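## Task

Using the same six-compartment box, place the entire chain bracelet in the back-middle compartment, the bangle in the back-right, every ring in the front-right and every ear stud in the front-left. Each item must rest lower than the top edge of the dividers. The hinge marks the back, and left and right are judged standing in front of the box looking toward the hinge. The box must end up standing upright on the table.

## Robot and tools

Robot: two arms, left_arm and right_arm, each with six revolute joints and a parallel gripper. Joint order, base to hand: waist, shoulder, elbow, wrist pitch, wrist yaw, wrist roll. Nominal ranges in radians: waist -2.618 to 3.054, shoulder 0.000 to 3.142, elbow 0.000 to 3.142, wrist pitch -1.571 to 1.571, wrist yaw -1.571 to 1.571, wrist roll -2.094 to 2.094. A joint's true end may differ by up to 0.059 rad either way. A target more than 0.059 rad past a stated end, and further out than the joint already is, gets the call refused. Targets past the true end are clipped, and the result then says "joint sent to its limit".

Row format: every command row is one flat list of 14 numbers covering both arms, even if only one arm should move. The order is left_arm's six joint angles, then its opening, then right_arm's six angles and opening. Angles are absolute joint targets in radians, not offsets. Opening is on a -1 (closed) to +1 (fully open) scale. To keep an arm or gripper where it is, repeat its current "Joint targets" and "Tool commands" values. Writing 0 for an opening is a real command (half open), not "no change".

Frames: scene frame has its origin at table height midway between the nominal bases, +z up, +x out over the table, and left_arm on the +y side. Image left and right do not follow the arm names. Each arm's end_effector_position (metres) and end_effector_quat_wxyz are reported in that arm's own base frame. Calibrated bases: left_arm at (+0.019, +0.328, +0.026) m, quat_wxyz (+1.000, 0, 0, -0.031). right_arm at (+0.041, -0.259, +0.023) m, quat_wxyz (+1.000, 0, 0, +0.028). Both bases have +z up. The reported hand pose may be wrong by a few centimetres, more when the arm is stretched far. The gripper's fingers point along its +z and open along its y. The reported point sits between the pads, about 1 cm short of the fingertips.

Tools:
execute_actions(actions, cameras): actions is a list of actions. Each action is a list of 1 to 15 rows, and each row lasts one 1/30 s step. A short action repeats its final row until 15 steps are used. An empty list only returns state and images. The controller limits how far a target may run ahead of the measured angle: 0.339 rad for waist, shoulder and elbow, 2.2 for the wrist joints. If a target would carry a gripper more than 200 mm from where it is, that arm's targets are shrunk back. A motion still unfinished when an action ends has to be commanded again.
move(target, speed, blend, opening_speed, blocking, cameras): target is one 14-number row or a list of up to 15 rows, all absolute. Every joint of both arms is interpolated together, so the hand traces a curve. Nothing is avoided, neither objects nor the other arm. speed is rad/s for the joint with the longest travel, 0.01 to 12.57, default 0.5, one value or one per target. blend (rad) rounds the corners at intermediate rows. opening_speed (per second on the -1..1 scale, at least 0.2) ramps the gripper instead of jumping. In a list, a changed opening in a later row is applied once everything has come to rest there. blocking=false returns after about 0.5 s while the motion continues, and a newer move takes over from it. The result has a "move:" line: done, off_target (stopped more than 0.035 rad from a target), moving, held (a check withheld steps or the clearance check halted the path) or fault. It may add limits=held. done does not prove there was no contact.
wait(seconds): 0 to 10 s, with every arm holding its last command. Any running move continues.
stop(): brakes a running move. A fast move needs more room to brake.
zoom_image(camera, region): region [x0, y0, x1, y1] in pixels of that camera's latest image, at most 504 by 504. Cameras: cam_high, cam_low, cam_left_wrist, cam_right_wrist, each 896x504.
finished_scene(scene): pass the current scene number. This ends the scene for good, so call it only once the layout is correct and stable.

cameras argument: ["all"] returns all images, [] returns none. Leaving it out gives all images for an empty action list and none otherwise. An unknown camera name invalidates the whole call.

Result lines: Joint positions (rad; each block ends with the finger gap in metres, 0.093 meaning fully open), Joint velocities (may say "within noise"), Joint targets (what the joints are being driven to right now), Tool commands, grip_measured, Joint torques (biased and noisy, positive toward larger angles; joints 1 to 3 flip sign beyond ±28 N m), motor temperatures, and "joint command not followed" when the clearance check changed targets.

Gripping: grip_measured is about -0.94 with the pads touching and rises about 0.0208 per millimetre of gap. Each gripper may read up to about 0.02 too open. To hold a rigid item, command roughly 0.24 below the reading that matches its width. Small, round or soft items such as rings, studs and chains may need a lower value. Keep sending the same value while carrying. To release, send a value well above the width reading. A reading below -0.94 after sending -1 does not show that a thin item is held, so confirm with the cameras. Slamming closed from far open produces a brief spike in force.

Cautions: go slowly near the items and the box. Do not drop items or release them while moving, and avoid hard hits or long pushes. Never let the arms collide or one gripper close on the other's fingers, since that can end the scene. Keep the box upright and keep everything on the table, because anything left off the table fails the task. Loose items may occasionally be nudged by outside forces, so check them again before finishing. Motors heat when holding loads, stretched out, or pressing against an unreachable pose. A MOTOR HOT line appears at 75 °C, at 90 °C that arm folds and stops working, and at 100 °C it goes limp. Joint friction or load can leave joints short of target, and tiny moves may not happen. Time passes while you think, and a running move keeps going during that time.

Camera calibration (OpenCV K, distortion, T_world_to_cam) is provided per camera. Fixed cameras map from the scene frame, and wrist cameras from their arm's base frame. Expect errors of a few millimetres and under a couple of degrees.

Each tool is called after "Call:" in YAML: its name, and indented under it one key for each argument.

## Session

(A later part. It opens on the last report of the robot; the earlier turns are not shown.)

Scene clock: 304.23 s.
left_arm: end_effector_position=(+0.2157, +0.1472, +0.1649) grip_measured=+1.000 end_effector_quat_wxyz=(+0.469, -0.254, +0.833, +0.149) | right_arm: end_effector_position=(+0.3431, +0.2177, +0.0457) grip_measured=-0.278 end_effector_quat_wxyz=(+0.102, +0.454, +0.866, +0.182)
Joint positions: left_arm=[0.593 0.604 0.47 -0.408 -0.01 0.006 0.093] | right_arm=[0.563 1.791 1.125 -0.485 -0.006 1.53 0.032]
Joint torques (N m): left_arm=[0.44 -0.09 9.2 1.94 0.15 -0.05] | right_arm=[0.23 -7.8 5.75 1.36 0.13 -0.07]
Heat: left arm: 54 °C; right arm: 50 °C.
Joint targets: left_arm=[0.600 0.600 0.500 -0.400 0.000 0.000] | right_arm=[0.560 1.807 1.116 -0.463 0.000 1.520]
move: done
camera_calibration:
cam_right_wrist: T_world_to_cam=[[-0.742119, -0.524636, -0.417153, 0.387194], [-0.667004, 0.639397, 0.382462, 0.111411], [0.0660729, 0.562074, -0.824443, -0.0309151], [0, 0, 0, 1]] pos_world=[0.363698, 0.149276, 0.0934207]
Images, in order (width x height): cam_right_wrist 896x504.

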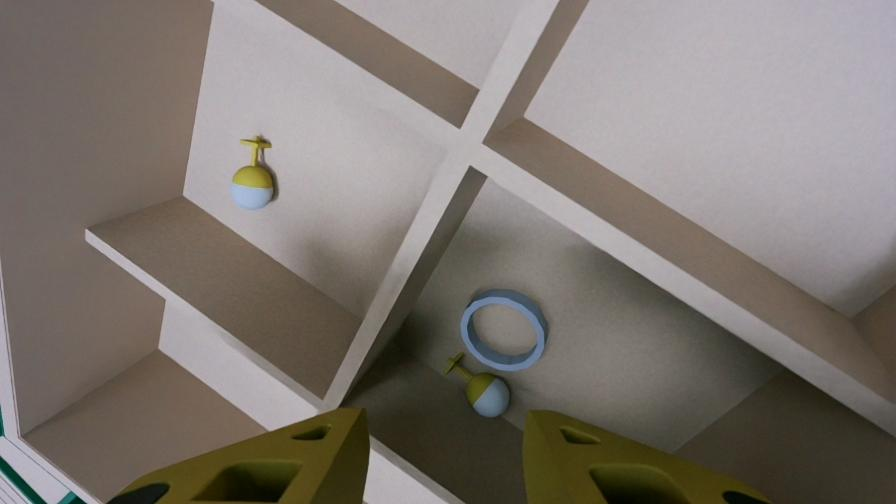

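Call:
move:
  target: [0.6,0.6,0.5,-0.4,0,0,1, 0.556,1.872,1.052,-0.335,0,1.52,-0.27]
  speed: 0.12
  cameras: ["cam_right_wrist"]

Scene clock: 317.57 s.
left_arm: end_effector_position=(+0.2157, +0.1472, +0.1649) grip_measured=+1.000 end_effector_quat_wxyz=(+0.469, -0.254, +0.833, +0.149) | right_arm: end_effector_position=(+0.3492, +0.2210, +0.0303) grip_measured=-0.272 end_effector_quat_wxyz=(+0.110, +0.453, +0.863, +0.196)
Joint positions: left_arm=[0.593 0.604 0.47 -0.408 -0.01 0.006 0.093] | right_arm=[0.562 1.822 1.082 -0.377 -0.006 1.53 0.032]
Joint torques (N m): left_arm=[0.43 -0.1 9.2 1.94 0.15 -0.05] | right_arm=[-0.02 -4.75 3.69 1.66 0.13 -0.07]
Heat: left arm: 54 °C; right arm: 49 °C.
Joint targets: left_arm=[0.600 0.600 0.500 -0.400 0.000 0.000] | right_arm=[0.556 1.872 1.052 -0.335 0.000 1.520]
move: off_target (right_arm); right_arm: the shoulder is farthest, 0.050 rad from its target
camera_calibration:
cam_right_wrist: T_world_to_cam=[[-0.730595, -0.516119, -0.447048, 0.381958], [-0.676893, 0.633464, 0.374885, 0.124281], [0.0897031, 0.576493, -0.812163, -0.0577026], [0, 0, 0, 1]] pos_world=[0.368358, 0.151674, 0.0772987]
Images, in order (width x height): cam_right_wrist 896x504.

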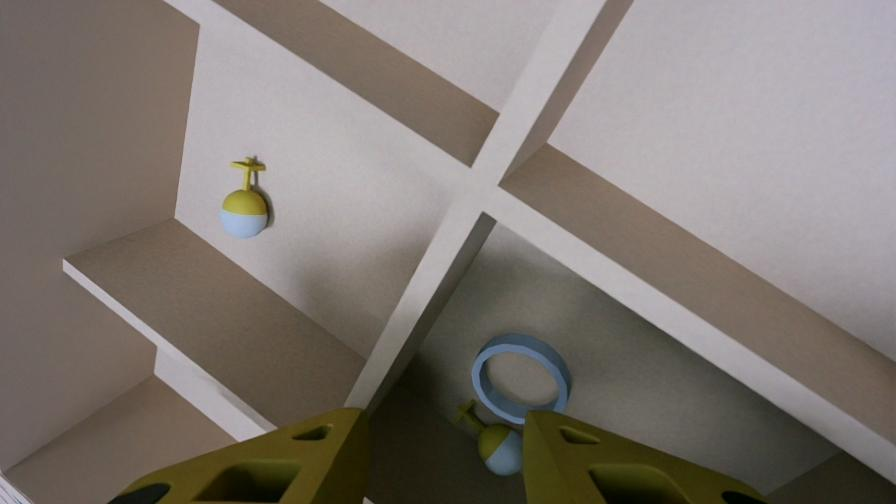

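Call:
move:
  target:
    - [0.6,0.6,0.5,-0.4,0,0,1, 0.556,1.785,1.106,-0.475,0,1.52,-0.33]
    - [0.6,0.6,0.5,-0.4,0,0,1, 0.556,1.7945,1.10,-0.459,0,1.52,-0.33]
    - [0.6,0.6,0.5,-0.4,0,0,1, 0.556,1.83,1.064,-0.388,0,1.52,-0.33]
  speed: 0.15
  cameras: ["cam_right_wrist"]

Scene clock: 347.83 s.
left_arm: end_effector_position=(+0.2157, +0.1472, +0.1649) grip_measured=+1.000 end_effector_quat_wxyz=(+0.469, -0.254, +0.833, +0.149) | right_arm: end_effector_position=(+0.3479, +0.2195, +0.0320) grip_measured=-0.328 end_effector_quat_wxyz=(+0.109, +0.454, +0.863, +0.194)
Joint positions: left_arm=[0.593 0.604 0.47 -0.408 -0.01 0.006 0.093] | right_arm=[0.56 1.815 1.081 -0.387 -0.006 1.53 0.029]
Joint torques (N m): left_arm=[0.43 -0.09 9.21 1.94 0.15 -0.05] | right_arm=[0.1 -7.95 4.83 1.21 0.13 -0.07]
Motor temperatures (°C): left_arm=[26 30 48 55 26 27 27] | right_arm=[29 45 36 33 26 25 27]
Heat: left arm: 55 °C; right arm: 45 °C.
Joint targets: left_arm=[0.600 0.600 0.500 -0.400 0.000 0.000] | right_arm=[0.556 1.830 1.064 -0.388 0.000 1.520]
move: done
camera_calibration:
cam_right_wrist: T_world_to_cam=[[-0.732673, -0.515822, -0.44398, 0.381622], [-0.674842, 0.63516, 0.375713, 0.12261], [0.0881973, 0.574891, -0.813462, -0.0544291], [0, 0, 0, 1]] pos_world=[0.367147, 0.150263, 0.0790904]
Images, in order (width x height): cam_right_wrist 896x504.

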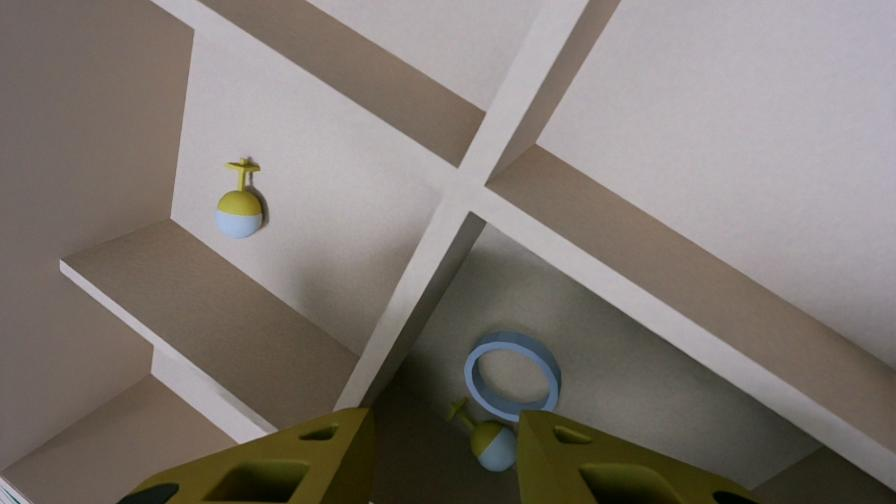

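Call:
move:
  target:
    - [0.6,0.6,0.5,-0.4,0,0,1, 0.556,1.827,1.087,-0.461,0,1.52,-0.33]
  speed: 0.1
  cameras: ["cam_right_wrist"]

Scene clock: 363.70 s.
left_arm: end_effector_position=(+0.2157, +0.1472, +0.1649) grip_measured=+1.000 end_effector_quat_wxyz=(+0.469, -0.254, +0.833, +0.149) | right_arm: end_effector_position=(+0.3472, +0.2190, +0.0316) grip_measured=-0.328 end_effector_quat_wxyz=(+0.108, +0.454, +0.863, +0.193)
Joint positions: left_arm=[0.593 0.604 0.47 -0.408 -0.01 0.006 0.093] | right_arm=[0.56 1.815 1.082 -0.392 -0.006 1.53 0.029]
Joint torques (N m): left_arm=[0.43 -0.09 9.21 1.94 0.15 -0.05] | right_arm=[0.09 -8.23 7.05 0.49 0.13 -0.07]
Motor temperatures (°C): left_arm=[26 30 48 55 26 27 27] | right_arm=[29 45 36 32 26 25 27]
Heat: left arm: 55 °C; right arm: 45 °C.
Joint targets: left_arm=[0.600 0.600 0.500 -0.400 0.000 0.000] | right_arm=[0.556 1.827 1.087 -0.461 0.000 1.520]
move: off_target (right_arm); right_arm: the wrist pitch is farthest, 0.069 rad from its target
camera_calibration:
cam_right_wrist: T_world_to_cam=[[-0.734268, -0.516822, -0.440165, 0.381325], [-0.67348, 0.636043, 0.376663, 0.121931], [0.0852968, 0.573014, -0.815095, -0.0529251], [0, 0, 0, 1]] pos_world=[0.366627, 0.14985, 0.0787801]
Images, in order (width x height): cam_right_wrist 896x504.

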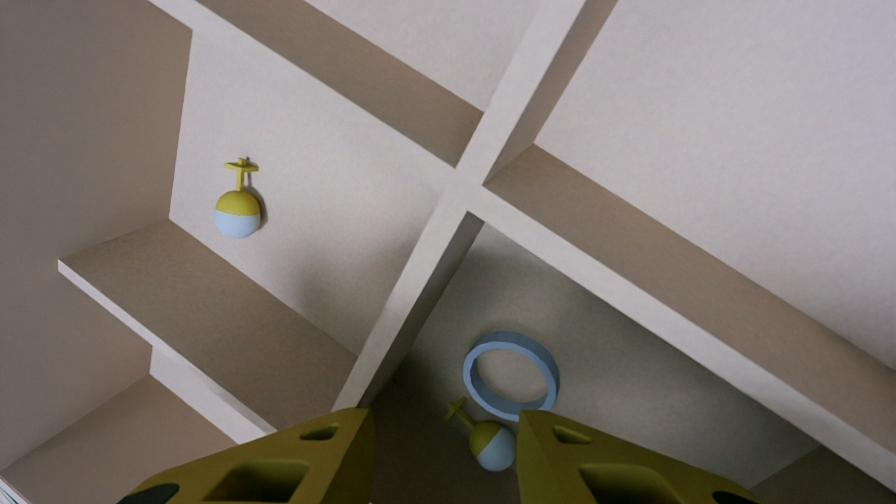

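Call:
move:
  target:
    - [0.6,0.6,0.5,-0.4,0,0,1, 0.556,1.74,1.13,-0.54,0,1.52,-0.33]
    - [0.6,0.6,0.5,-0.4,0,0,1, 0.556,1.81,1.087,-0.461,0,1.52,-0.33]
  speed: 0.15
  cameras: ["cam_right_wrist"]

Scene clock: 375.87 s.
left_arm: end_effector_position=(+0.2157, +0.1472, +0.1649) grip_measured=+1.000 end_effector_quat_wxyz=(+0.469, -0.254, +0.833, +0.149) | right_arm: end_effector_position=(+0.3414, +0.2154, +0.0413) grip_measured=-0.328 end_effector_quat_wxyz=(+0.102, +0.455, +0.866, +0.182)
Joint positions: left_arm=[0.593 0.604 0.47 -0.408 -0.01 0.006 0.093] | right_arm=[0.56 1.788 1.103 -0.464 -0.006 1.53 0.029]
Joint torques (N m): left_arm=[0.43 -0.09 9.21 1.94 0.15 -0.05] | right_arm=[0.09 -7.2 5.2 1.16 0.13 -0.07]
Motor temperatures (°C): left_arm=[26 30 48 55 26 27 27] | right_arm=[29 45 37 31 26 25 27]
Heat: left arm: 55 °C; right arm: 45 °C.
Joint targets: left_arm=[0.600 0.600 0.500 -0.400 0.000 0.000] | right_arm=[0.556 1.810 1.087 -0.461 0.000 1.520]
move: done
camera_calibration:
cam_right_wrist: T_world_to_cam=[[-0.743238, -0.522499, -0.417842, 0.382852], [-0.665525, 0.641241, 0.381952, 0.112611], [0.068368, 0.561965, -0.824331, -0.033892], [0, 0, 0, 1]] pos_world=[0.361812, 0.146875, 0.0890216]
Images, in order (width x height): cam_right_wrist 896x504.

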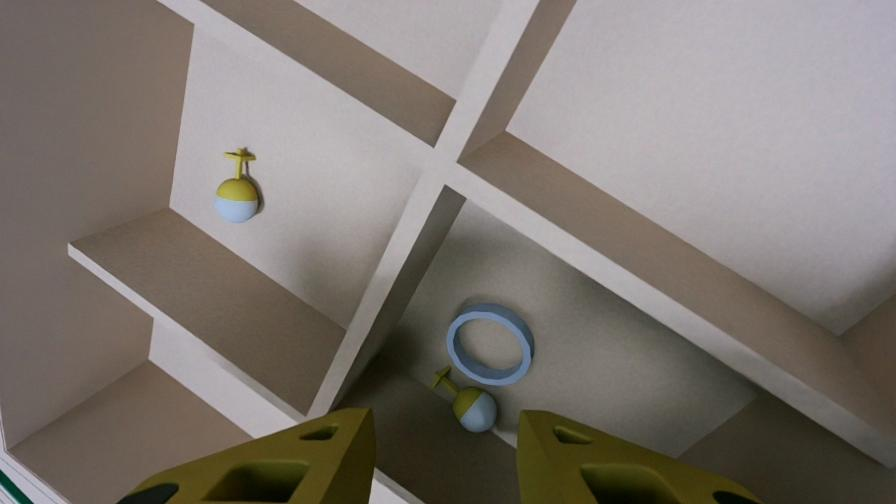

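Call:
move:
  target:
    - [0.6,0.6,0.5,-0.4,0,0,1, 0.556,1.86,1.028,-0.36,0,1.52,-0.33]
  speed: 0.1
  cameras: ["cam_right_wrist"]

Scene clock: 387.37 s.
left_arm: end_effector_position=(+0.2157, +0.1472, +0.1649) grip_measured=+1.000 end_effector_quat_wxyz=(+0.469, -0.254, +0.833, +0.149) | right_arm: end_effector_position=(+0.3487, +0.2186, +0.0294) grip_measured=-0.328 end_effector_quat_wxyz=(+0.113, +0.454, +0.861, +0.199)
Joint positions: left_arm=[0.593 0.604 0.47 -0.408 -0.01 0.006 0.093] | right_arm=[0.558 1.813 1.062 -0.357 -0.006 1.53 0.029]
Joint torques (N m): left_arm=[0.43 -0.09 9.2 1.94 0.15 -0.05] | right_arm=[0.34 -4.93 3.3 1.2 0.13 -0.07]
Motor temperatures (°C): left_arm=[26 30 48 55 26 27 27] | right_arm=[29 46 37 32 26 25 27]
Heat: left arm: 55 °C; right arm: 46 °C.
Joint targets: left_arm=[0.600 0.600 0.500 -0.400 0.000 0.000] | right_arm=[0.556 1.860 1.028 -0.360 0.000 1.520]
move: off_target (right_arm); right_arm: the shoulder is farthest, 0.047 rad from its target
camera_calibration:
cam_right_wrist: T_world_to_cam=[[-0.729231, -0.510916, -0.455178, 0.378649], [-0.677126, 0.634664, 0.372428, 0.125665], [0.0986053, 0.579799, -0.808771, -0.0608712], [0, 0, 0, 1]] pos_world=[0.367216, 0.148996, 0.0763204]
Images, in order (width x height): cam_right_wrist 896x504.

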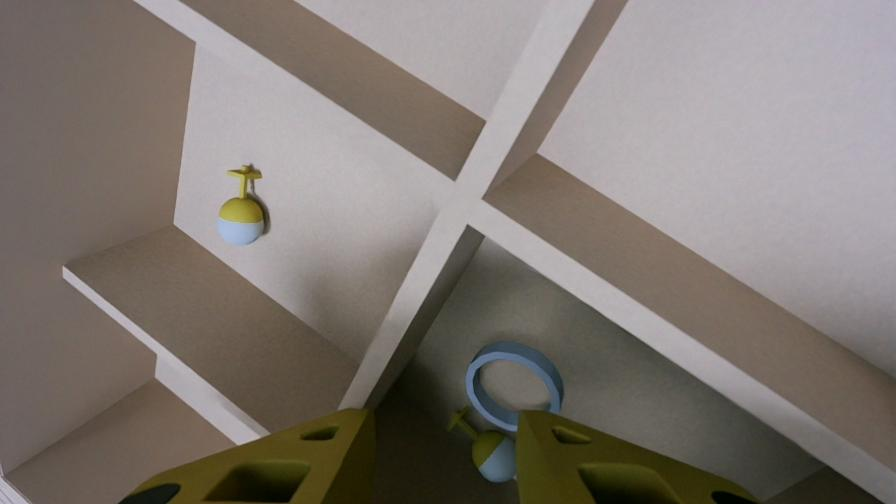

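Call:
move:
  target:
    - [0.6,0.6,0.5,-0.4,0,0,1, 0.55,1.70,1.10,-0.54,0,1.52,-0.28]
    - [0.6,0.6,0.5,-0.4,0,0,1, 0.55,1.783,1.052,-0.453,0,1.52,-0.28]
    - [0.6,0.6,0.5,-0.4,0,0,1, 0.55,1.82,1.01,-0.37,0,1.52,-0.28]
  speed: 0.15
  cameras: ["cam_right_wrist"]

Scene clock: 403.53 s.
left_arm: end_effector_position=(+0.2157, +0.1472, +0.1649) grip_measured=+1.000 end_effector_quat_wxyz=(+0.469, -0.254, +0.833, +0.149) | right_arm: end_effector_position=(+0.3491, +0.2150, +0.0339) grip_measured=-0.282 end_effector_quat_wxyz=(+0.120, +0.456, +0.857, +0.208)
Joint positions: left_arm=[0.593 0.604 0.47 -0.408 -0.01 0.006 0.093] | right_arm=[0.55 1.787 1.037 -0.335 -0.005 1.529 0.032]
Joint torques (N m): left_arm=[0.43 -0.09 9.2 1.94 0.15 -0.05] | right_arm=[0.46 -6.02 3.95 0.94 0.11 -0.07]
Motor temperatures (°C): left_arm=[26 30 48 55 26 27 27] | right_arm=[29 45 37 32 26 25 27]
Heat: left arm: 55 °C; right arm: 45 °C.
Joint targets: left_arm=[0.600 0.600 0.500 -0.400 0.000 0.000] | right_arm=[0.550 1.820 1.010 -0.370 0.000 1.520]
move: done
camera_calibration:
cam_right_wrist: T_world_to_cam=[[-0.723846, -0.50007, -0.475371, 0.375533], [-0.67955, 0.635953, 0.365754, 0.127468], [0.119411, 0.587788, -0.800154, -0.0645124], [0, 0, 0, 1]] pos_world=[0.366153, 0.144649, 0.0802759]
Images, in order (width x height): cam_right_wrist 896x504.

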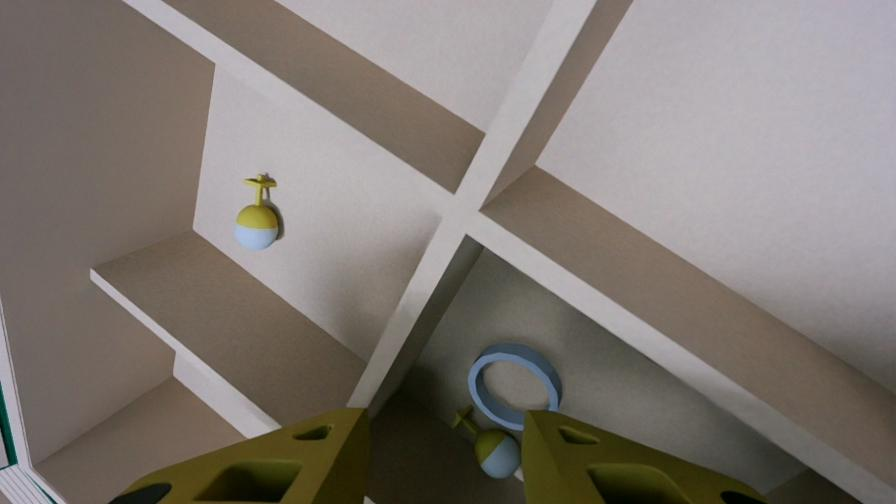

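Call:
move:
  target:
    - [0.6,0.6,0.5,-0.4,0,0,1, 0.56,1.70,1.2,-0.7,0,1.5,-0.28]
    - [0.6,0.6,0.5,-0.4,0,0,1, 0.563,2.0,1.75,-1.25,0,0.42,-1]
    - [0.6,0.6,0.5,-0.4,0,0,1, 0.563,2.12,1.675,-1.105,0,0.42,-1]
  speed: 0.5
  cameras: ["cam_right_wrist"]

Scene clock: 433.77 s.
left_arm: end_effector_position=(+0.2157, +0.1472, +0.1649) grip_measured=+1.000 end_effector_quat_wxyz=(+0.469, -0.254, +0.833, +0.149) | right_arm: end_effector_position=(+0.3450, +0.2148, +0.0491) grip_measured=-0.973 end_effector_quat_wxyz=(+0.004, -0.062, +0.998, +0.004)
Joint positions: left_arm=[0.593 0.604 0.47 -0.408 -0.01 0.006 0.093] | right_arm=[0.555 2.112 1.679 -1.126 -0.004 0.431 0]
Joint torques (N m): left_arm=[0.44 -0.09 9.2 1.94 0.15 -0.05] | right_arm=[1.11 -11.26 6 0.57 0.09 -0.06]
Motor temperatures (°C): left_arm=[26 30 48 55 26 27 27] | right_arm=[29 45 37 31 26 25 27]
Heat: left arm: 55 °C; right arm: 45 °C.
Joint targets: left_arm=[0.600 0.600 0.500 -0.400 0.000 0.000] | right_arm=[0.563 2.120 1.675 -1.105 0.000 0.420]
move: done
camera_calibration:
cam_right_wrist: T_world_to_cam=[[0.130984, -0.991211, -0.0185348, 0.167902], [-0.895668, -0.126332, 0.426403, 0.354488], [-0.424997, -0.0392511, -0.904344, 0.275881], [0, 0, 0, 1]] pos_world=[0.412759, 0.222038, 0.101449]
Images, in order (width x height): cam_right_wrist 896x504.

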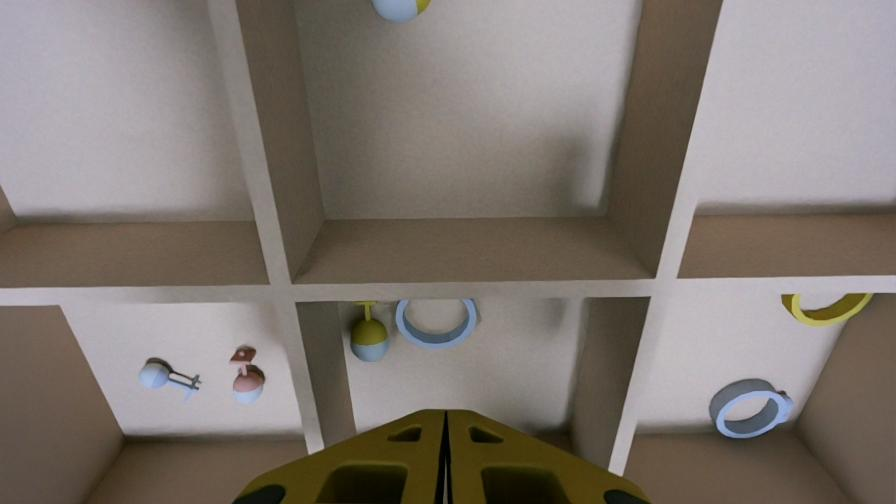

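Call:
move:
  target:
    - [0.6,0.6,0.5,-0.4,0,0,1, 0.566,2.15,1.58,-0.975,0,0.42,-1]
    - [0.6,0.6,0.5,-0.4,0,0,1, 0.586,2.10,1.50,-0.945,0,0.42,-1]
  speed: 0.12
  cameras: ["cam_right_wrist"]

Scene clock: 443.10 s.
left_arm: end_effector_position=(+0.2157, +0.1472, +0.1649) grip_measured=+1.000 end_effector_quat_wxyz=(+0.469, -0.254, +0.833, +0.149) | right_arm: end_effector_position=(+0.3320, +0.2158, +0.0093) grip_measured=-0.973 end_effector_quat_wxyz=(+0.005, -0.073, +0.997, +0.003)
Joint positions: left_arm=[0.593 0.604 0.47 -0.408 -0.01 0.006 0.093] | right_arm=[0.577 2.115 1.519 -0.963 0.001 0.431 0]
Joint torques (N m): left_arm=[0.43 -0.09 9.2 1.94 0.15 -0.05] | right_arm=[1.31 -13.12 4.3 0.55 0.05 -0.06]
Motor temperatures (°C): left_arm=[26 30 48 56 26 27 27] | right_arm=[29 46 37 31 26 25 27]
Heat: left arm: 56 °C; right arm: 46 °C.
Joint targets: left_arm=[0.600 0.600 0.500 -0.400 0.000 0.000] | right_arm=[0.586 2.100 1.500 -0.945 0.000 0.420]
move: done
camera_calibration:
cam_right_wrist: T_world_to_cam=[[0.152149, -0.988251, -0.0144875, 0.16224], [-0.893979, -0.143856, 0.42439, 0.363219], [-0.421488, -0.0516188, -0.905364, 0.235972], [0, 0, 0, 1]] pos_world=[0.399485, 0.224766, 0.0618441]
Images, in order (width x height): cam_right_wrist 896x504.

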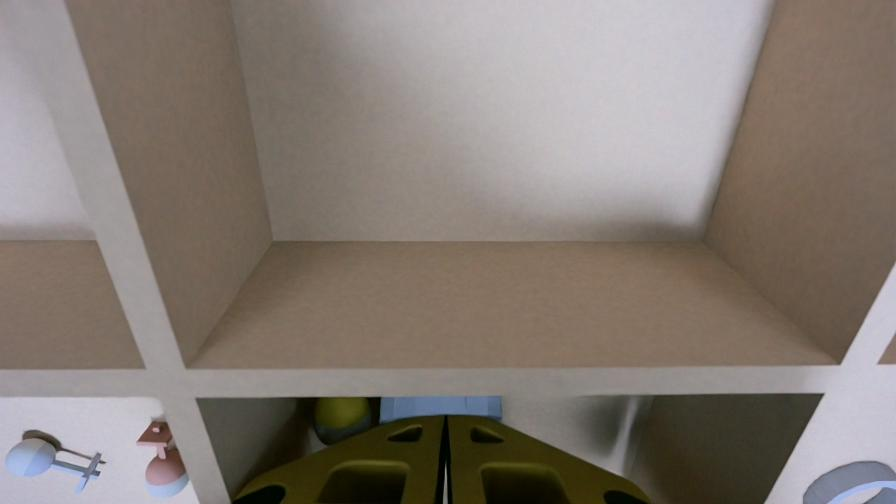

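Call:
move:
  target: [0.6,0.6,0.5,-0.4,0,0,1, 0.570,2.05,1.66,-1.16,0,0.42,-1]
  speed: 0.3
  cameras: ["cam_right_wrist"]

Scene clock: 449.63 s.
left_arm: end_effector_position=(+0.2157, +0.1472, +0.1649) grip_measured=+1.000 end_effector_quat_wxyz=(+0.469, -0.254, +0.833, +0.149) | right_arm: end_effector_position=(+0.3299, +0.2146, +0.0521) grip_measured=-0.973 end_effector_quat_wxyz=(-0.004, -0.073, +0.997, -0.003)
Joint positions: left_arm=[0.593 0.604 0.47 -0.408 -0.01 0.006 0.093] | right_arm=[0.577 2.08 1.642 -1.143 0.001 0.431 0]
Joint torques (N m): left_arm=[0.44 -0.09 9.2 1.94 0.15 -0.05] | right_arm=[-0.1 -14.52 8.06 0.11 0.04 -0.06]
Motor temperatures (°C): left_arm=[26 30 48 56 26 27 27] | right_arm=[29 49 37 31 26 25 27]
Heat: left arm: 56 °C; right arm: 49 °C.
Joint targets: left_arm=[0.600 0.600 0.500 -0.400 0.000 0.000] | right_arm=[0.570 2.050 1.660 -1.160 0.000 0.420]
move: done
camera_calibration:
cam_right_wrist: T_world_to_cam=[[0.152334, -0.988314, -0.00541713, 0.161461], [-0.885873, -0.13897, 0.442625, 0.338299], [-0.438205, -0.0626279, -0.896691, 0.281099], [0, 0, 0, 1]] pos_world=[0.398273, 0.224193, 0.103194]
Images, in order (width x height): cam_right_wrist 896x504.

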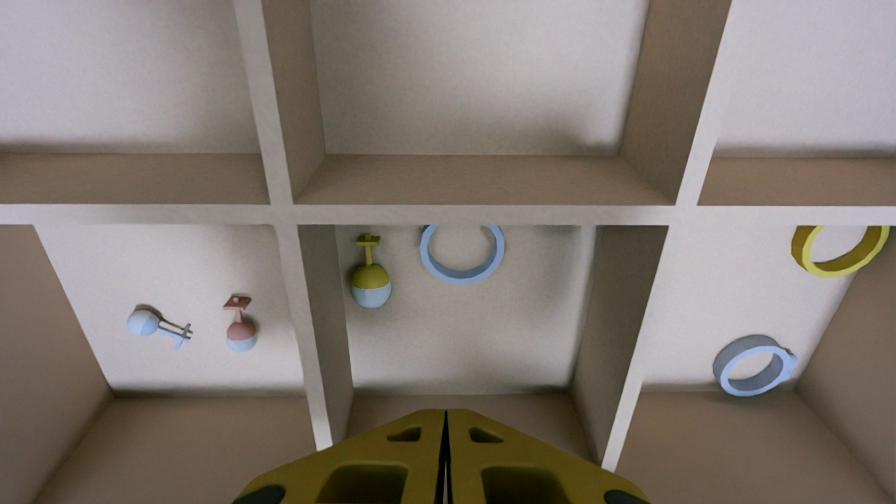

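Call:
move:
  target:
    - [0.6,0.6,0.5,-0.4,0,0,1, 0.552,2.135,1.675,-1.105,0,0.42,-1]
    - [0.6,0.6,0.5,-0.4,0,0,1, 0.552,2.16,1.58,-0.97,0,0.42,-1]
  speed: 0.2
  cameras: ["cam_right_wrist"]

Scene clock: 465.20 s.
left_arm: end_effector_position=(+0.2157, +0.1472, +0.1649) grip_measured=+1.000 end_effector_quat_wxyz=(+0.469, -0.254, +0.833, +0.149) | right_arm: end_effector_position=(+0.3468, +0.2160, +0.0150) grip_measured=-0.973 end_effector_quat_wxyz=(+0.011, -0.063, +0.998, +0.005)
Joint positions: left_arm=[0.593 0.604 0.47 -0.408 -0.01 0.006 0.093] | right_arm=[0.557 2.143 1.588 -0.992 0.001 0.431 0]
Joint torques (N m): left_arm=[0.43 -0.08 9.2 1.94 0.15 -0.05] | right_arm=[0.02 -10.51 5.45 0.61 0.04 -0.06]
Motor temperatures (°C): left_arm=[26 30 48 56 26 27 27] | right_arm=[29 53 38 30 26 25 27]
Heat: left arm: 56 °C; right arm: 53 °C.
Joint targets: left_arm=[0.600 0.600 0.500 -0.400 0.000 0.000] | right_arm=[0.552 2.160 1.580 -0.970 0.000 0.420]
move: done
camera_calibration:
cam_right_wrist: T_world_to_cam=[[0.13308, -0.990918, -0.0192803, 0.167463], [-0.900677, -0.129033, 0.414886, 0.373236], [-0.413606, -0.0378479, -0.909669, 0.241672], [0, 0, 0, 1]] pos_world=[0.413836, 0.223248, 0.0682196]
Images, in order (width x height): cam_right_wrist 896x504.

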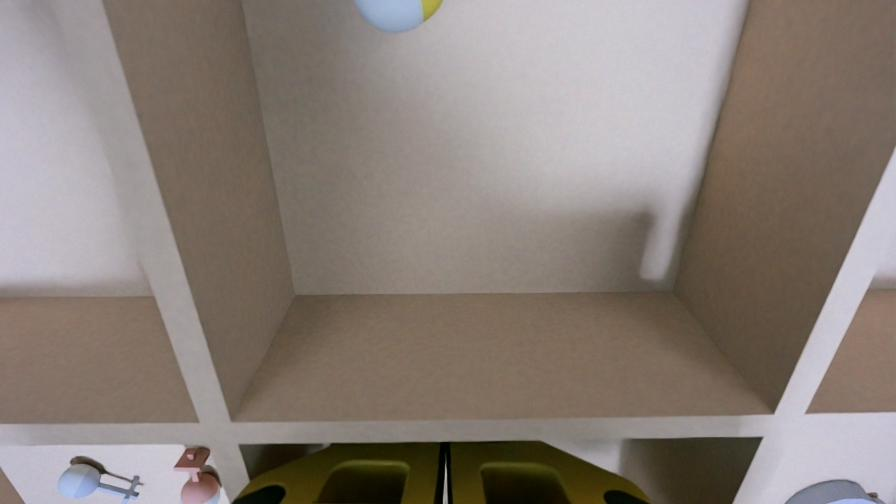

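Call:
move:
  target:
    - [0.6,0.6,0.5,-0.4,0,0,1, 0.50,2.16,1.58,-0.97,0,0.42,-1]
    - [0.6,0.6,0.5,-0.4,0,0,1, 0.505,2.03,1.66,-1.18,0,0.42,-1]
  speed: [0.1,0.3]
  cameras: ["cam_right_wrist"]

Scene clock: 474.53 s.
left_arm: end_effector_position=(+0.2157, +0.1472, +0.1649) grip_measured=+1.000 end_effector_quat_wxyz=(+0.469, -0.254, +0.833, +0.149) | right_arm: end_effector_position=(+0.3405, +0.1912, +0.0616) grip_measured=-0.973 end_effector_quat_wxyz=(-0.004, -0.040, +0.999, +0.003)
Joint positions: left_arm=[0.593 0.604 0.47 -0.408 -0.01 0.006 0.093] | right_arm=[0.508 2.055 1.644 -1.163 -0.009 0.427 0]
Joint torques (N m): left_arm=[0.43 -0.09 9.21 1.94 0.15 -0.05] | right_arm=[0.24 -13.96 7.97 0.15 0.13 -0.02]
Motor temperatures (°C): left_arm=[26 30 48 56 26 27 27] | right_arm=[29 55 38 30 26 25 27]
Heat: left arm: 56 °C; right arm: 55 °C.
Joint targets: left_arm=[0.600 0.600 0.500 -0.400 0.000 0.000] | right_arm=[0.505 2.030 1.660 -1.180 0.000 0.420]
move: done
camera_calibration:
cam_right_wrist: T_world_to_cam=[[0.0868343, -0.996078, -0.0169993, 0.16122], [-0.893327, -0.0854068, 0.441217, 0.332714], [-0.440939, -0.0231268, -0.897239, 0.286264], [0, 0, 0, 1]] pos_world=[0.409448, 0.195624, 0.112789]
Images, in order (width x height): cam_right_wrist 896x504.

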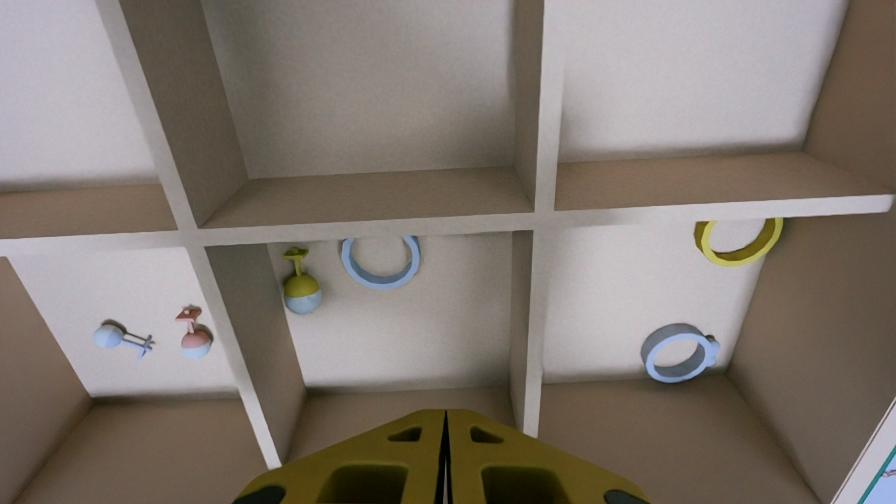

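Call:
move:
  target: [0.6,0.6,0.5,-0.4,0,0,1, 0.552,2.125,1.68,-1.105,0,0.405,-0.33]
  speed: 0.3
  cameras: ["cam_right_wrist"]

Scene clock: 512.97 s.
left_arm: end_effector_position=(+0.2157, +0.1472, +0.1649) grip_measured=+1.000 end_effector_quat_wxyz=(+0.469, -0.254, +0.833, +0.149) | right_arm: end_effector_position=(+0.3408, +0.2104, +0.0442) grip_measured=-0.332 end_effector_quat_wxyz=(-0.006, -0.066, +0.998, +0.002)
Joint positions: left_arm=[0.593 0.604 0.47 -0.408 -0.01 0.006 0.093] | right_arm=[0.55 2.112 1.659 -1.127 -0.008 0.417 0.029]
Joint torques (N m): left_arm=[0.44 -0.09 9.2 1.94 0.15 -0.05] | right_arm=[0.69 -10.7 8.28 0.57 0.12 -0.05]
Motor temperatures (°C): left_arm=[26 30 49 56 26 27 27] | right_arm=[29 59 40 30 26 25 27]
Heat: left arm: 56 °C; right arm: 59 °C.
Joint targets: left_arm=[0.600 0.600 0.500 -0.400 0.000 0.000] | right_arm=[0.552 2.125 1.680 -1.105 0.000 0.405]
move: done
camera_calibration:
cam_right_wrist: T_world_to_cam=[[0.138994, -0.990192, -0.0141531, 0.160868], [-0.886181, -0.130747, 0.444509, 0.349105], [-0.442, -0.0492417, -0.895663, 0.277004], [0, 0, 0, 1]] pos_world=[0.409446, 0.218575, 0.0951982]
Images, in order (width x height): cam_right_wrist 896x504.

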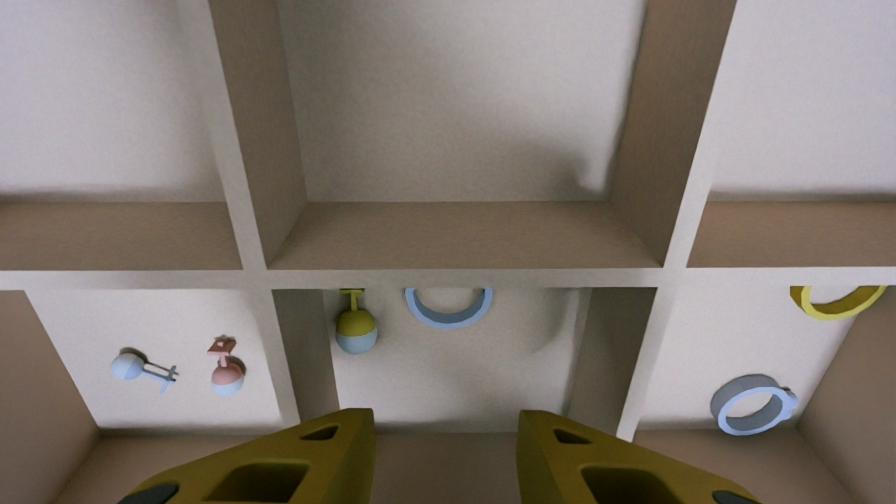

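Call:
move:
  target: [0.6,0.6,0.5,-0.4,0,0,1, 0.542,2.177,1.637,-1.01,0,0.40,-0.33]
  speed: 0.1
  cameras: ["cam_right_wrist"]

Scene clock: 525.20 s.
left_arm: end_effector_position=(+0.2157, +0.1472, +0.1649) grip_measured=+1.000 end_effector_quat_wxyz=(+0.469, -0.254, +0.833, +0.149) | right_arm: end_effector_position=(+0.3537, +0.2159, +0.0248) grip_measured=-0.332 end_effector_quat_wxyz=(+0.009, -0.067, +0.998, +0.008)
Joint positions: left_arm=[0.593 0.604 0.47 -0.408 -0.01 0.006 0.093] | right_arm=[0.546 2.155 1.647 -1.04 -0.005 0.411 0.029]
Joint torques (N m): left_arm=[0.43 -0.09 9.2 1.94 0.15 -0.05] | right_arm=[0.14 -10.19 5.33 0.7 0.09 -0.1]
Motor temperatures (°C): left_arm=[26 30 49 56 26 27 27] | right_arm=[29 57 39 30 26 25 27]
Heat: left arm: 56 °C; right arm: 57 °C.
Joint targets: left_arm=[0.600 0.600 0.500 -0.400 0.000 0.000] | right_arm=[0.542 2.177 1.637 -1.010 0.000 0.400]
move: done
camera_calibration:
cam_right_wrist: T_world_to_cam=[[0.141024, -0.989708, -0.0242813, 0.163688], [-0.898225, -0.138225, 0.417236, 0.376495], [-0.416298, -0.0370304, -0.908474, 0.254205], [0, 0, 0, 1]] pos_world=[0.420919, 0.223458, 0.0778255]
Images, in order (width x height): cam_right_wrist 896x504.

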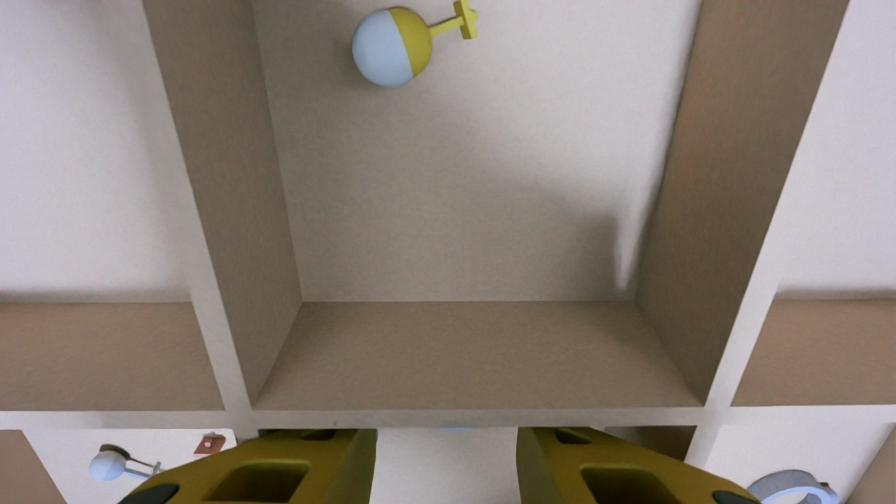

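Call:
move:
  target: [0.6,0.6,0.5,-0.4,0,0,1, 0.540,2.153,1.555,-0.955,0,0.40,-0.33]
  speed: 0.1
  cameras: ["cam_right_wrist"]

Scene clock: 535.77 s.
left_arm: end_effector_position=(+0.2157, +0.1472, +0.1649) grip_measured=+1.000 end_effector_quat_wxyz=(+0.469, -0.254, +0.833, +0.149) | right_arm: end_effector_position=(+0.3529, +0.2092, +0.0169) grip_measured=-0.332 end_effector_quat_wxyz=(+0.017, -0.064, +0.998, +0.005)
Joint positions: left_arm=[0.593 0.604 0.47 -0.408 -0.01 0.006 0.093] | right_arm=[0.538 2.137 1.586 -0.985 0.007 0.411 0.029]
Joint torques (N m): left_arm=[0.43 -0.09 9.2 1.94 0.15 -0.05] | right_arm=[0.68 -10.55 3.33 0.72 -0.02 -0.05]
Motor temperatures (°C): left_arm=[26 30 49 56 26 27 27] | right_arm=[29 58 39 30 26 25 27]
Heat: left arm: 56 °C; right arm: 58 °C.
Joint targets: left_arm=[0.600 0.600 0.500 -0.400 0.000 0.000] | right_arm=[0.540 2.153 1.555 -0.955 0.000 0.400]
move: done
camera_calibration:
cam_right_wrist: T_world_to_cam=[[0.133902, -0.990837, -0.0176769, 0.159574], [-0.905978, -0.129623, 0.402991, 0.379299], [-0.401589, -0.0379462, -0.915033, 0.241656], [0, 0, 0, 1]] pos_world=[0.419316, 0.216448, 0.0710903]
Images, in order (width x height): cam_right_wrist 896x504.

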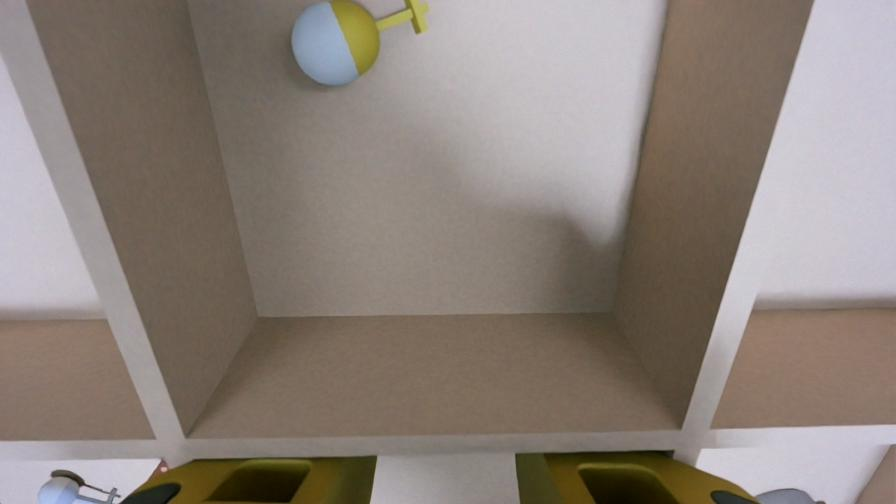

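Call:
move:
  target: [0.6,0.6,0.5,-0.4,0,0,1, 0.540,2.145,1.572,-0.965,0,0.40,-1]
  speed: 0.2
  opening_speed: 0.6
  cameras: ["cam_right_wrist"]

Scene clock: 544.40 s.
left_arm: end_effector_position=(+0.2157, +0.1472, +0.1649) grip_measured=+1.000 end_effector_quat_wxyz=(+0.469, -0.254, +0.833, +0.149) | right_arm: end_effector_position=(+0.3520, +0.2087, +0.0148) grip_measured=-0.973 end_effector_quat_wxyz=(+0.017, -0.064, +0.998, +0.005)
Joint positions: left_arm=[0.593 0.604 0.47 -0.408 -0.01 0.006 0.093] | right_arm=[0.538 2.136 1.576 -0.977 0.007 0.41 0]
Joint torques (N m): left_arm=[0.44 -0.09 9.18 1.94 0.15 -0.05] | right_arm=[0.66 -11.28 5.82 0.53 -0.02 -0.05]
Motor temperatures (°C): left_arm=[26 30 49 56 26 27 27] | right_arm=[29 58 39 30 26 25 27]
Heat: left arm: 56 °C; right arm: 58 °C.
Joint targets: left_arm=[0.600 0.600 0.500 -0.400 0.000 0.000] | right_arm=[0.540 2.145 1.572 -0.965 0.000 0.400]
move: done
camera_calibration:
cam_right_wrist: T_world_to_cam=[[0.134243, -0.99079, -0.0177357, 0.15911], [-0.905582, -0.129926, 0.403782, 0.379158], [-0.402367, -0.0381436, -0.914683, 0.23961], [0, 0, 0, 1]] pos_world=[0.418411, 0.216047, 0.0688922]
Images, in order (width x height): cam_right_wrist 896x504.

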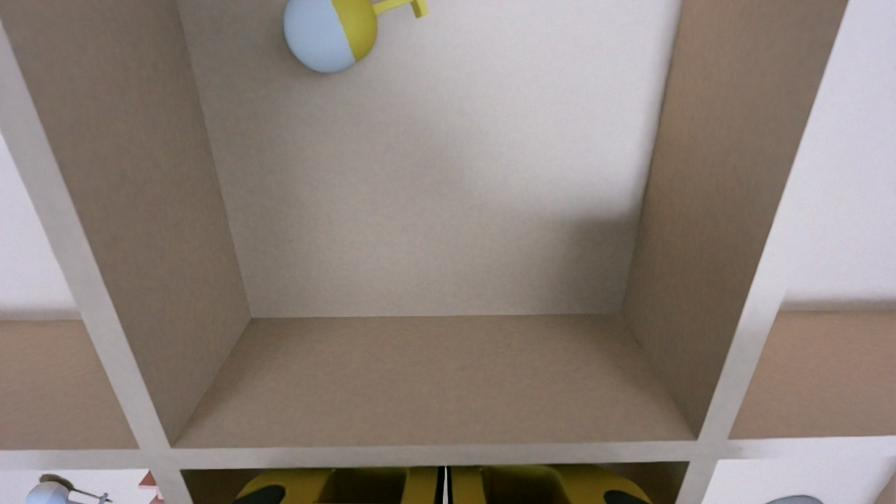

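Call:
move:
  target:
    - [0.6,0.6,0.5,-0.4,0,0,1, 0.540,2.07,1.62,-1.12,0,0.40,-1]
    - [0.6,0.6,0.5,-0.4,0,0,1, 0.540,1.85,1.62,-1.12,0,0.40,-1]
  speed: 0.3
  cameras: ["cam_right_wrist","cam_low"]

Call:
zoom_image:
  camera: "cam_right_wrist"
  region: [250, 200, 650, 430]

Scene clock: 554.47 s.
left_arm: end_effector_position=(+0.2157, +0.1472, +0.1649) grip_measured=+1.000 end_effector_quat_wxyz=(+0.469, -0.254, +0.833, +0.149) | right_arm: end_effector_position=(+0.3422, +0.2029, +0.1198) grip_measured=-0.973 end_effector_quat_wxyz=(+0.088, -0.063, +0.993, +0.042)
Joint positions: left_arm=[0.593 0.604 0.47 -0.408 -0.01 0.006 0.093] | right_arm=[0.538 1.873 1.602 -1.104 0.007 0.41 0]
Joint torques (N m): left_arm=[0.44 -0.09 9.21 1.94 0.15 -0.05] | right_arm=[0.68 -12.63 8.61 0.57 -0.01 -0.06]
Motor temperatures (°C): left_arm=[26 30 49 56 26 27 27] | right_arm=[29 59 39 30 26 25 27]
Heat: left arm: 56 °C; right arm: 59 °C.
Joint targets: left_arm=[0.600 0.600 0.500 -0.400 0.000 0.000] | right_arm=[0.540 1.850 1.620 -1.120 0.000 0.400]
move: done
camera_calibration:
cam_right_wrist: T_world_to_cam=[[0.141041, -0.986729, -0.0804614, 0.160873], [-0.951877, -0.157498, 0.262914, 0.365451], [-0.272097, 0.0395078, -0.961458, 0.276745], [0, 0, 0, 1]] pos_world=[0.400477, 0.205363, 0.18294]
Images, in order (width x height): cam_low 896x504, cam_right_wrist 896x504.

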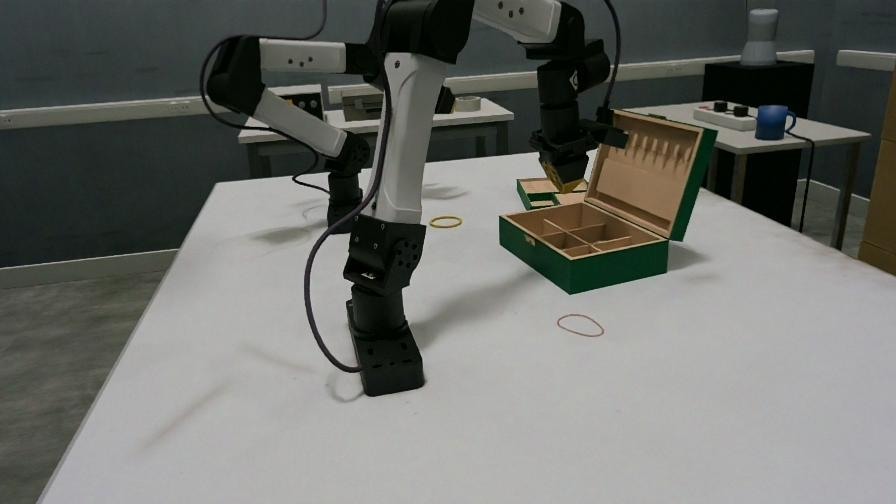

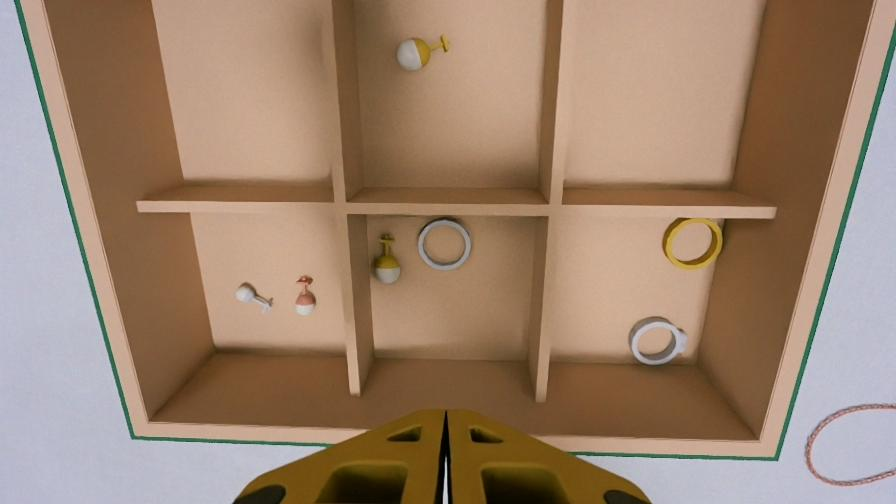

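Scaled by 1.260 from the camera's 896x504 image, which has a finer 1280x720 frame.

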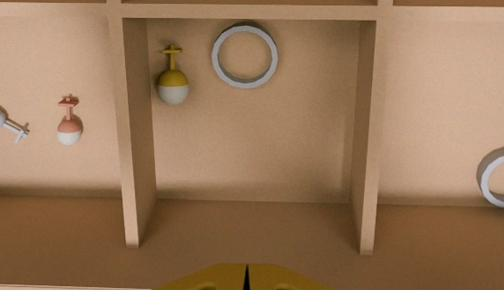

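Call:
move:
  target:
    - [0.6,0.6,0.5,-0.4,0,0,1, 0.553,2.10,1.65,-1.12,0,0.40,-0.28]
    - [0.6,0.6,0.5,-0.4,0,0,1, 0.553,2.15,1.585,-0.99,0,0.40,-0.28]
    - [0.6,0.6,0.5,-0.4,0,0,1, 0.553,2.158,1.525,-0.935,0,0.40,-0.28]
  speed: [0.4,0.15,0.1]
  cameras: ["cam_right_wrist"]

Scene clock: 577.50 s.
left_arm: end_effector_position=(+0.2157, +0.1472, +0.1649) grip_measured=+1.000 end_effector_quat_wxyz=(+0.469, -0.254, +0.833, +0.149) | right_arm: end_effector_position=(+0.3453, +0.2082, +0.0173) grip_measured=-0.282 end_effector_quat_wxyz=(+0.013, -0.068, +0.998, +0.001)
Joint positions: left_arm=[0.593 0.604 0.47 -0.408 -0.01 0.006 0.093] | right_arm=[0.547 2.121 1.562 -0.989 0.01 0.41 0.032]
Joint torques (N m): left_arm=[0.44 -0.09 9.2 1.94 0.15 -0.05] | right_arm=[1.01 -8.35 2.89 0.99 -0.05 -0.05]
Motor temperatures (°C): left_arm=[26 30 49 56 26 27 27] | right_arm=[29 61 41 30 26 25 27]
Heat: left arm: 56 °C; right arm: 61 °C.
Joint targets: left_arm=[0.600 0.600 0.500 -0.400 0.000 0.000] | right_arm=[0.553 2.158 1.525 -0.935 0.000 0.400]
move: off_target (right_arm); right_arm: the wrist pitch is farthest, 0.054 rad from its target
camera_calibration:
cam_right_wrist: T_world_to_cam=[[0.143137, -0.989652, -0.0100375, 0.156159], [-0.901477, -0.134556, 0.411379, 0.371497], [-0.408473, -0.049835, -0.911409, 0.243656], [0, 0, 0, 1]] pos_world=[0.412071, 0.216673, 0.0708114]
Images, in order (width x height): cam_right_wrist 896x504.

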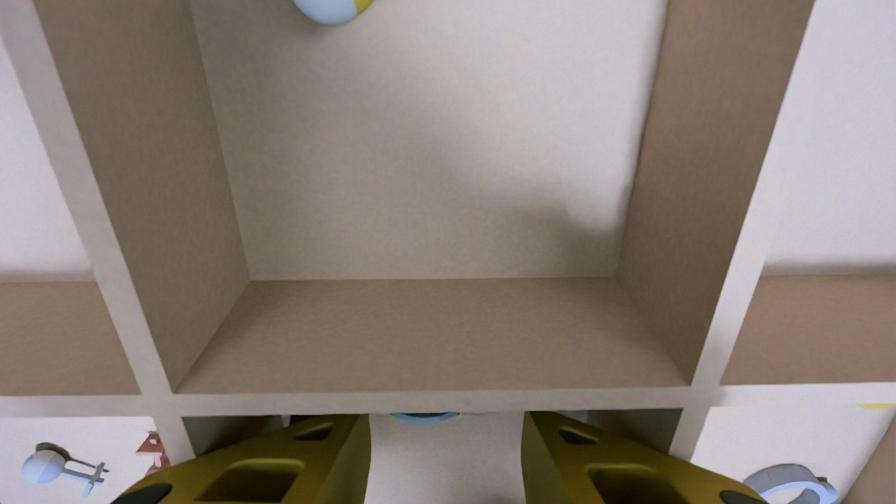

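Call:
move:
  target:
    - [0.6,0.6,0.5,-0.4,0,0,1, 0.553,2.12,1.61,-1.06,0,0.40,-0.28]
    - [0.6,0.6,0.5,-0.4,0,0,1, 0.566,2.12,1.61,-1.06,0,0.41,-0.28]
    - [0.6,0.6,0.5,-0.4,0,0,1, 0.566,2.162,1.535,-0.935,0,0.41,-0.28]
  speed: [0.2,0.1,0.1]
  cameras: ["cam_right_wrist"]

Scene clock: 588.63 s.
left_arm: end_effector_position=(+0.2157, +0.1472, +0.1649) grip_measured=+1.000 end_effector_quat_wxyz=(+0.469, -0.254, +0.833, +0.149) | right_arm: end_effector_position=(+0.3412, +0.2077, +0.0178) grip_measured=-0.282 end_effector_quat_wxyz=(+0.009, -0.073, +0.997, -0.008)
Joint positions: left_arm=[0.593 0.604 0.47 -0.408 -0.01 0.006 0.093] | right_arm=[0.556 2.12 1.563 -1.005 0.022 0.41 0.032]
Joint torques (N m): left_arm=[0.43 -0.09 9.2 1.94 0.16 -0.05] | right_arm=[1.35 -7.84 3.59 1.09 -0.16 0.05]
Motor temperatures (°C): left_arm=[26 30 49 57 26 27 27] | right_arm=[29 59 40 30 26 25 27]
Heat: left arm: 57 °C; right arm: 59 °C.
Joint targets: left_arm=[0.600 0.600 0.500 -0.400 0.000 0.000] | right_arm=[0.566 2.162 1.535 -0.935 0.000 0.410]
move: off_target (right_arm); right_arm: the wrist pitch is farthest, 0.070 rad from its target
camera_calibration:
cam_right_wrist: T_world_to_cam=[[0.152009, -0.988356, 0.00672887, 0.152579], [-0.897547, -0.135185, 0.419685, 0.366146], [-0.413888, -0.0698353, -0.907645, 0.248365], [0, 0, 0, 1]] pos_world=[0.408236, 0.217644, 0.0707349]
Images, in order (width x height): cam_right_wrist 896x504.

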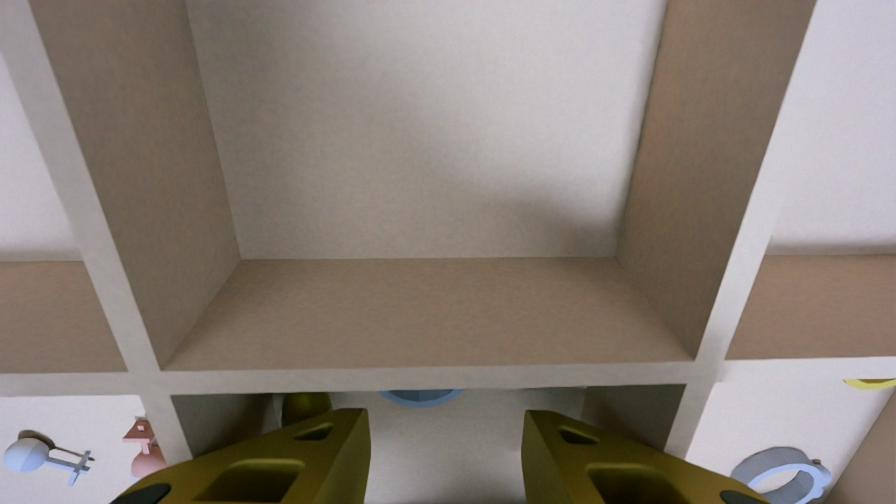

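Call:
move:
  target:
    - [0.6,0.6,0.5,-0.4,0,0,1, 0.556,2.10,1.63,-1.08,0,0.41,-0.33]
    - [0.6,0.6,0.5,-0.4,0,0,1, 0.547,2.148,1.635,-1.03,0,0.41,-0.33]
    - [0.6,0.6,0.5,-0.4,0,0,1, 0.547,2.175,1.565,-0.94,0,0.41,-0.33]
  speed: [0.2,0.1,0.1]
  cameras: ["cam_right_wrist"]

Scene clock: 601.07 s.
left_arm: end_effector_position=(+0.2157, +0.1472, +0.1649) grip_measured=+1.000 end_effector_quat_wxyz=(+0.469, -0.254, +0.833, +0.149) | right_arm: end_effector_position=(+0.3507, +0.2092, +0.0175) grip_measured=-0.328 end_effector_quat_wxyz=(+0.014, -0.066, +0.998, +0.002)
Joint positions: left_arm=[0.593 0.604 0.47 -0.408 -0.01 0.006 0.093] | right_arm=[0.542 2.136 1.588 -0.995 0.01 0.41 0.029]
Joint torques (N m): left_arm=[0.43 -0.09 9.2 1.94 0.15 -0.05] | right_arm=[0.9 -8.42 4.05 0.96 -0.04 0.05]
Motor temperatures (°C): left_arm=[26 30 49 57 26 27 27] | right_arm=[29 56 39 30 26 25 27]
Heat: left arm: 57 °C; right arm: 56 °C.
Joint targets: left_arm=[0.600 0.600 0.500 -0.400 0.000 0.000] | right_arm=[0.547 2.175 1.565 -0.940 0.000 0.410]
move: off_target (right_arm); right_arm: the wrist pitch is farthest, 0.055 rad from its target
camera_calibration:
cam_right_wrist: T_world_to_cam=[[0.138218, -0.990337, -0.0113195, 0.158126], [-0.903332, -0.130745, 0.40853, 0.376244], [-0.406062, -0.0462409, -0.912675, 0.244469], [0, 0, 0, 1]] pos_world=[0.417287, 0.217095, 0.0712042]
Images, in order (width x height): cam_right_wrist 896x504.

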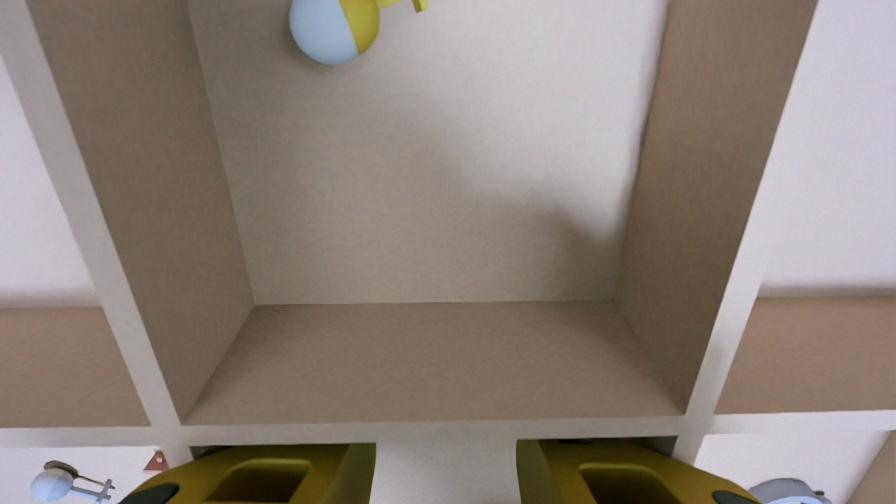

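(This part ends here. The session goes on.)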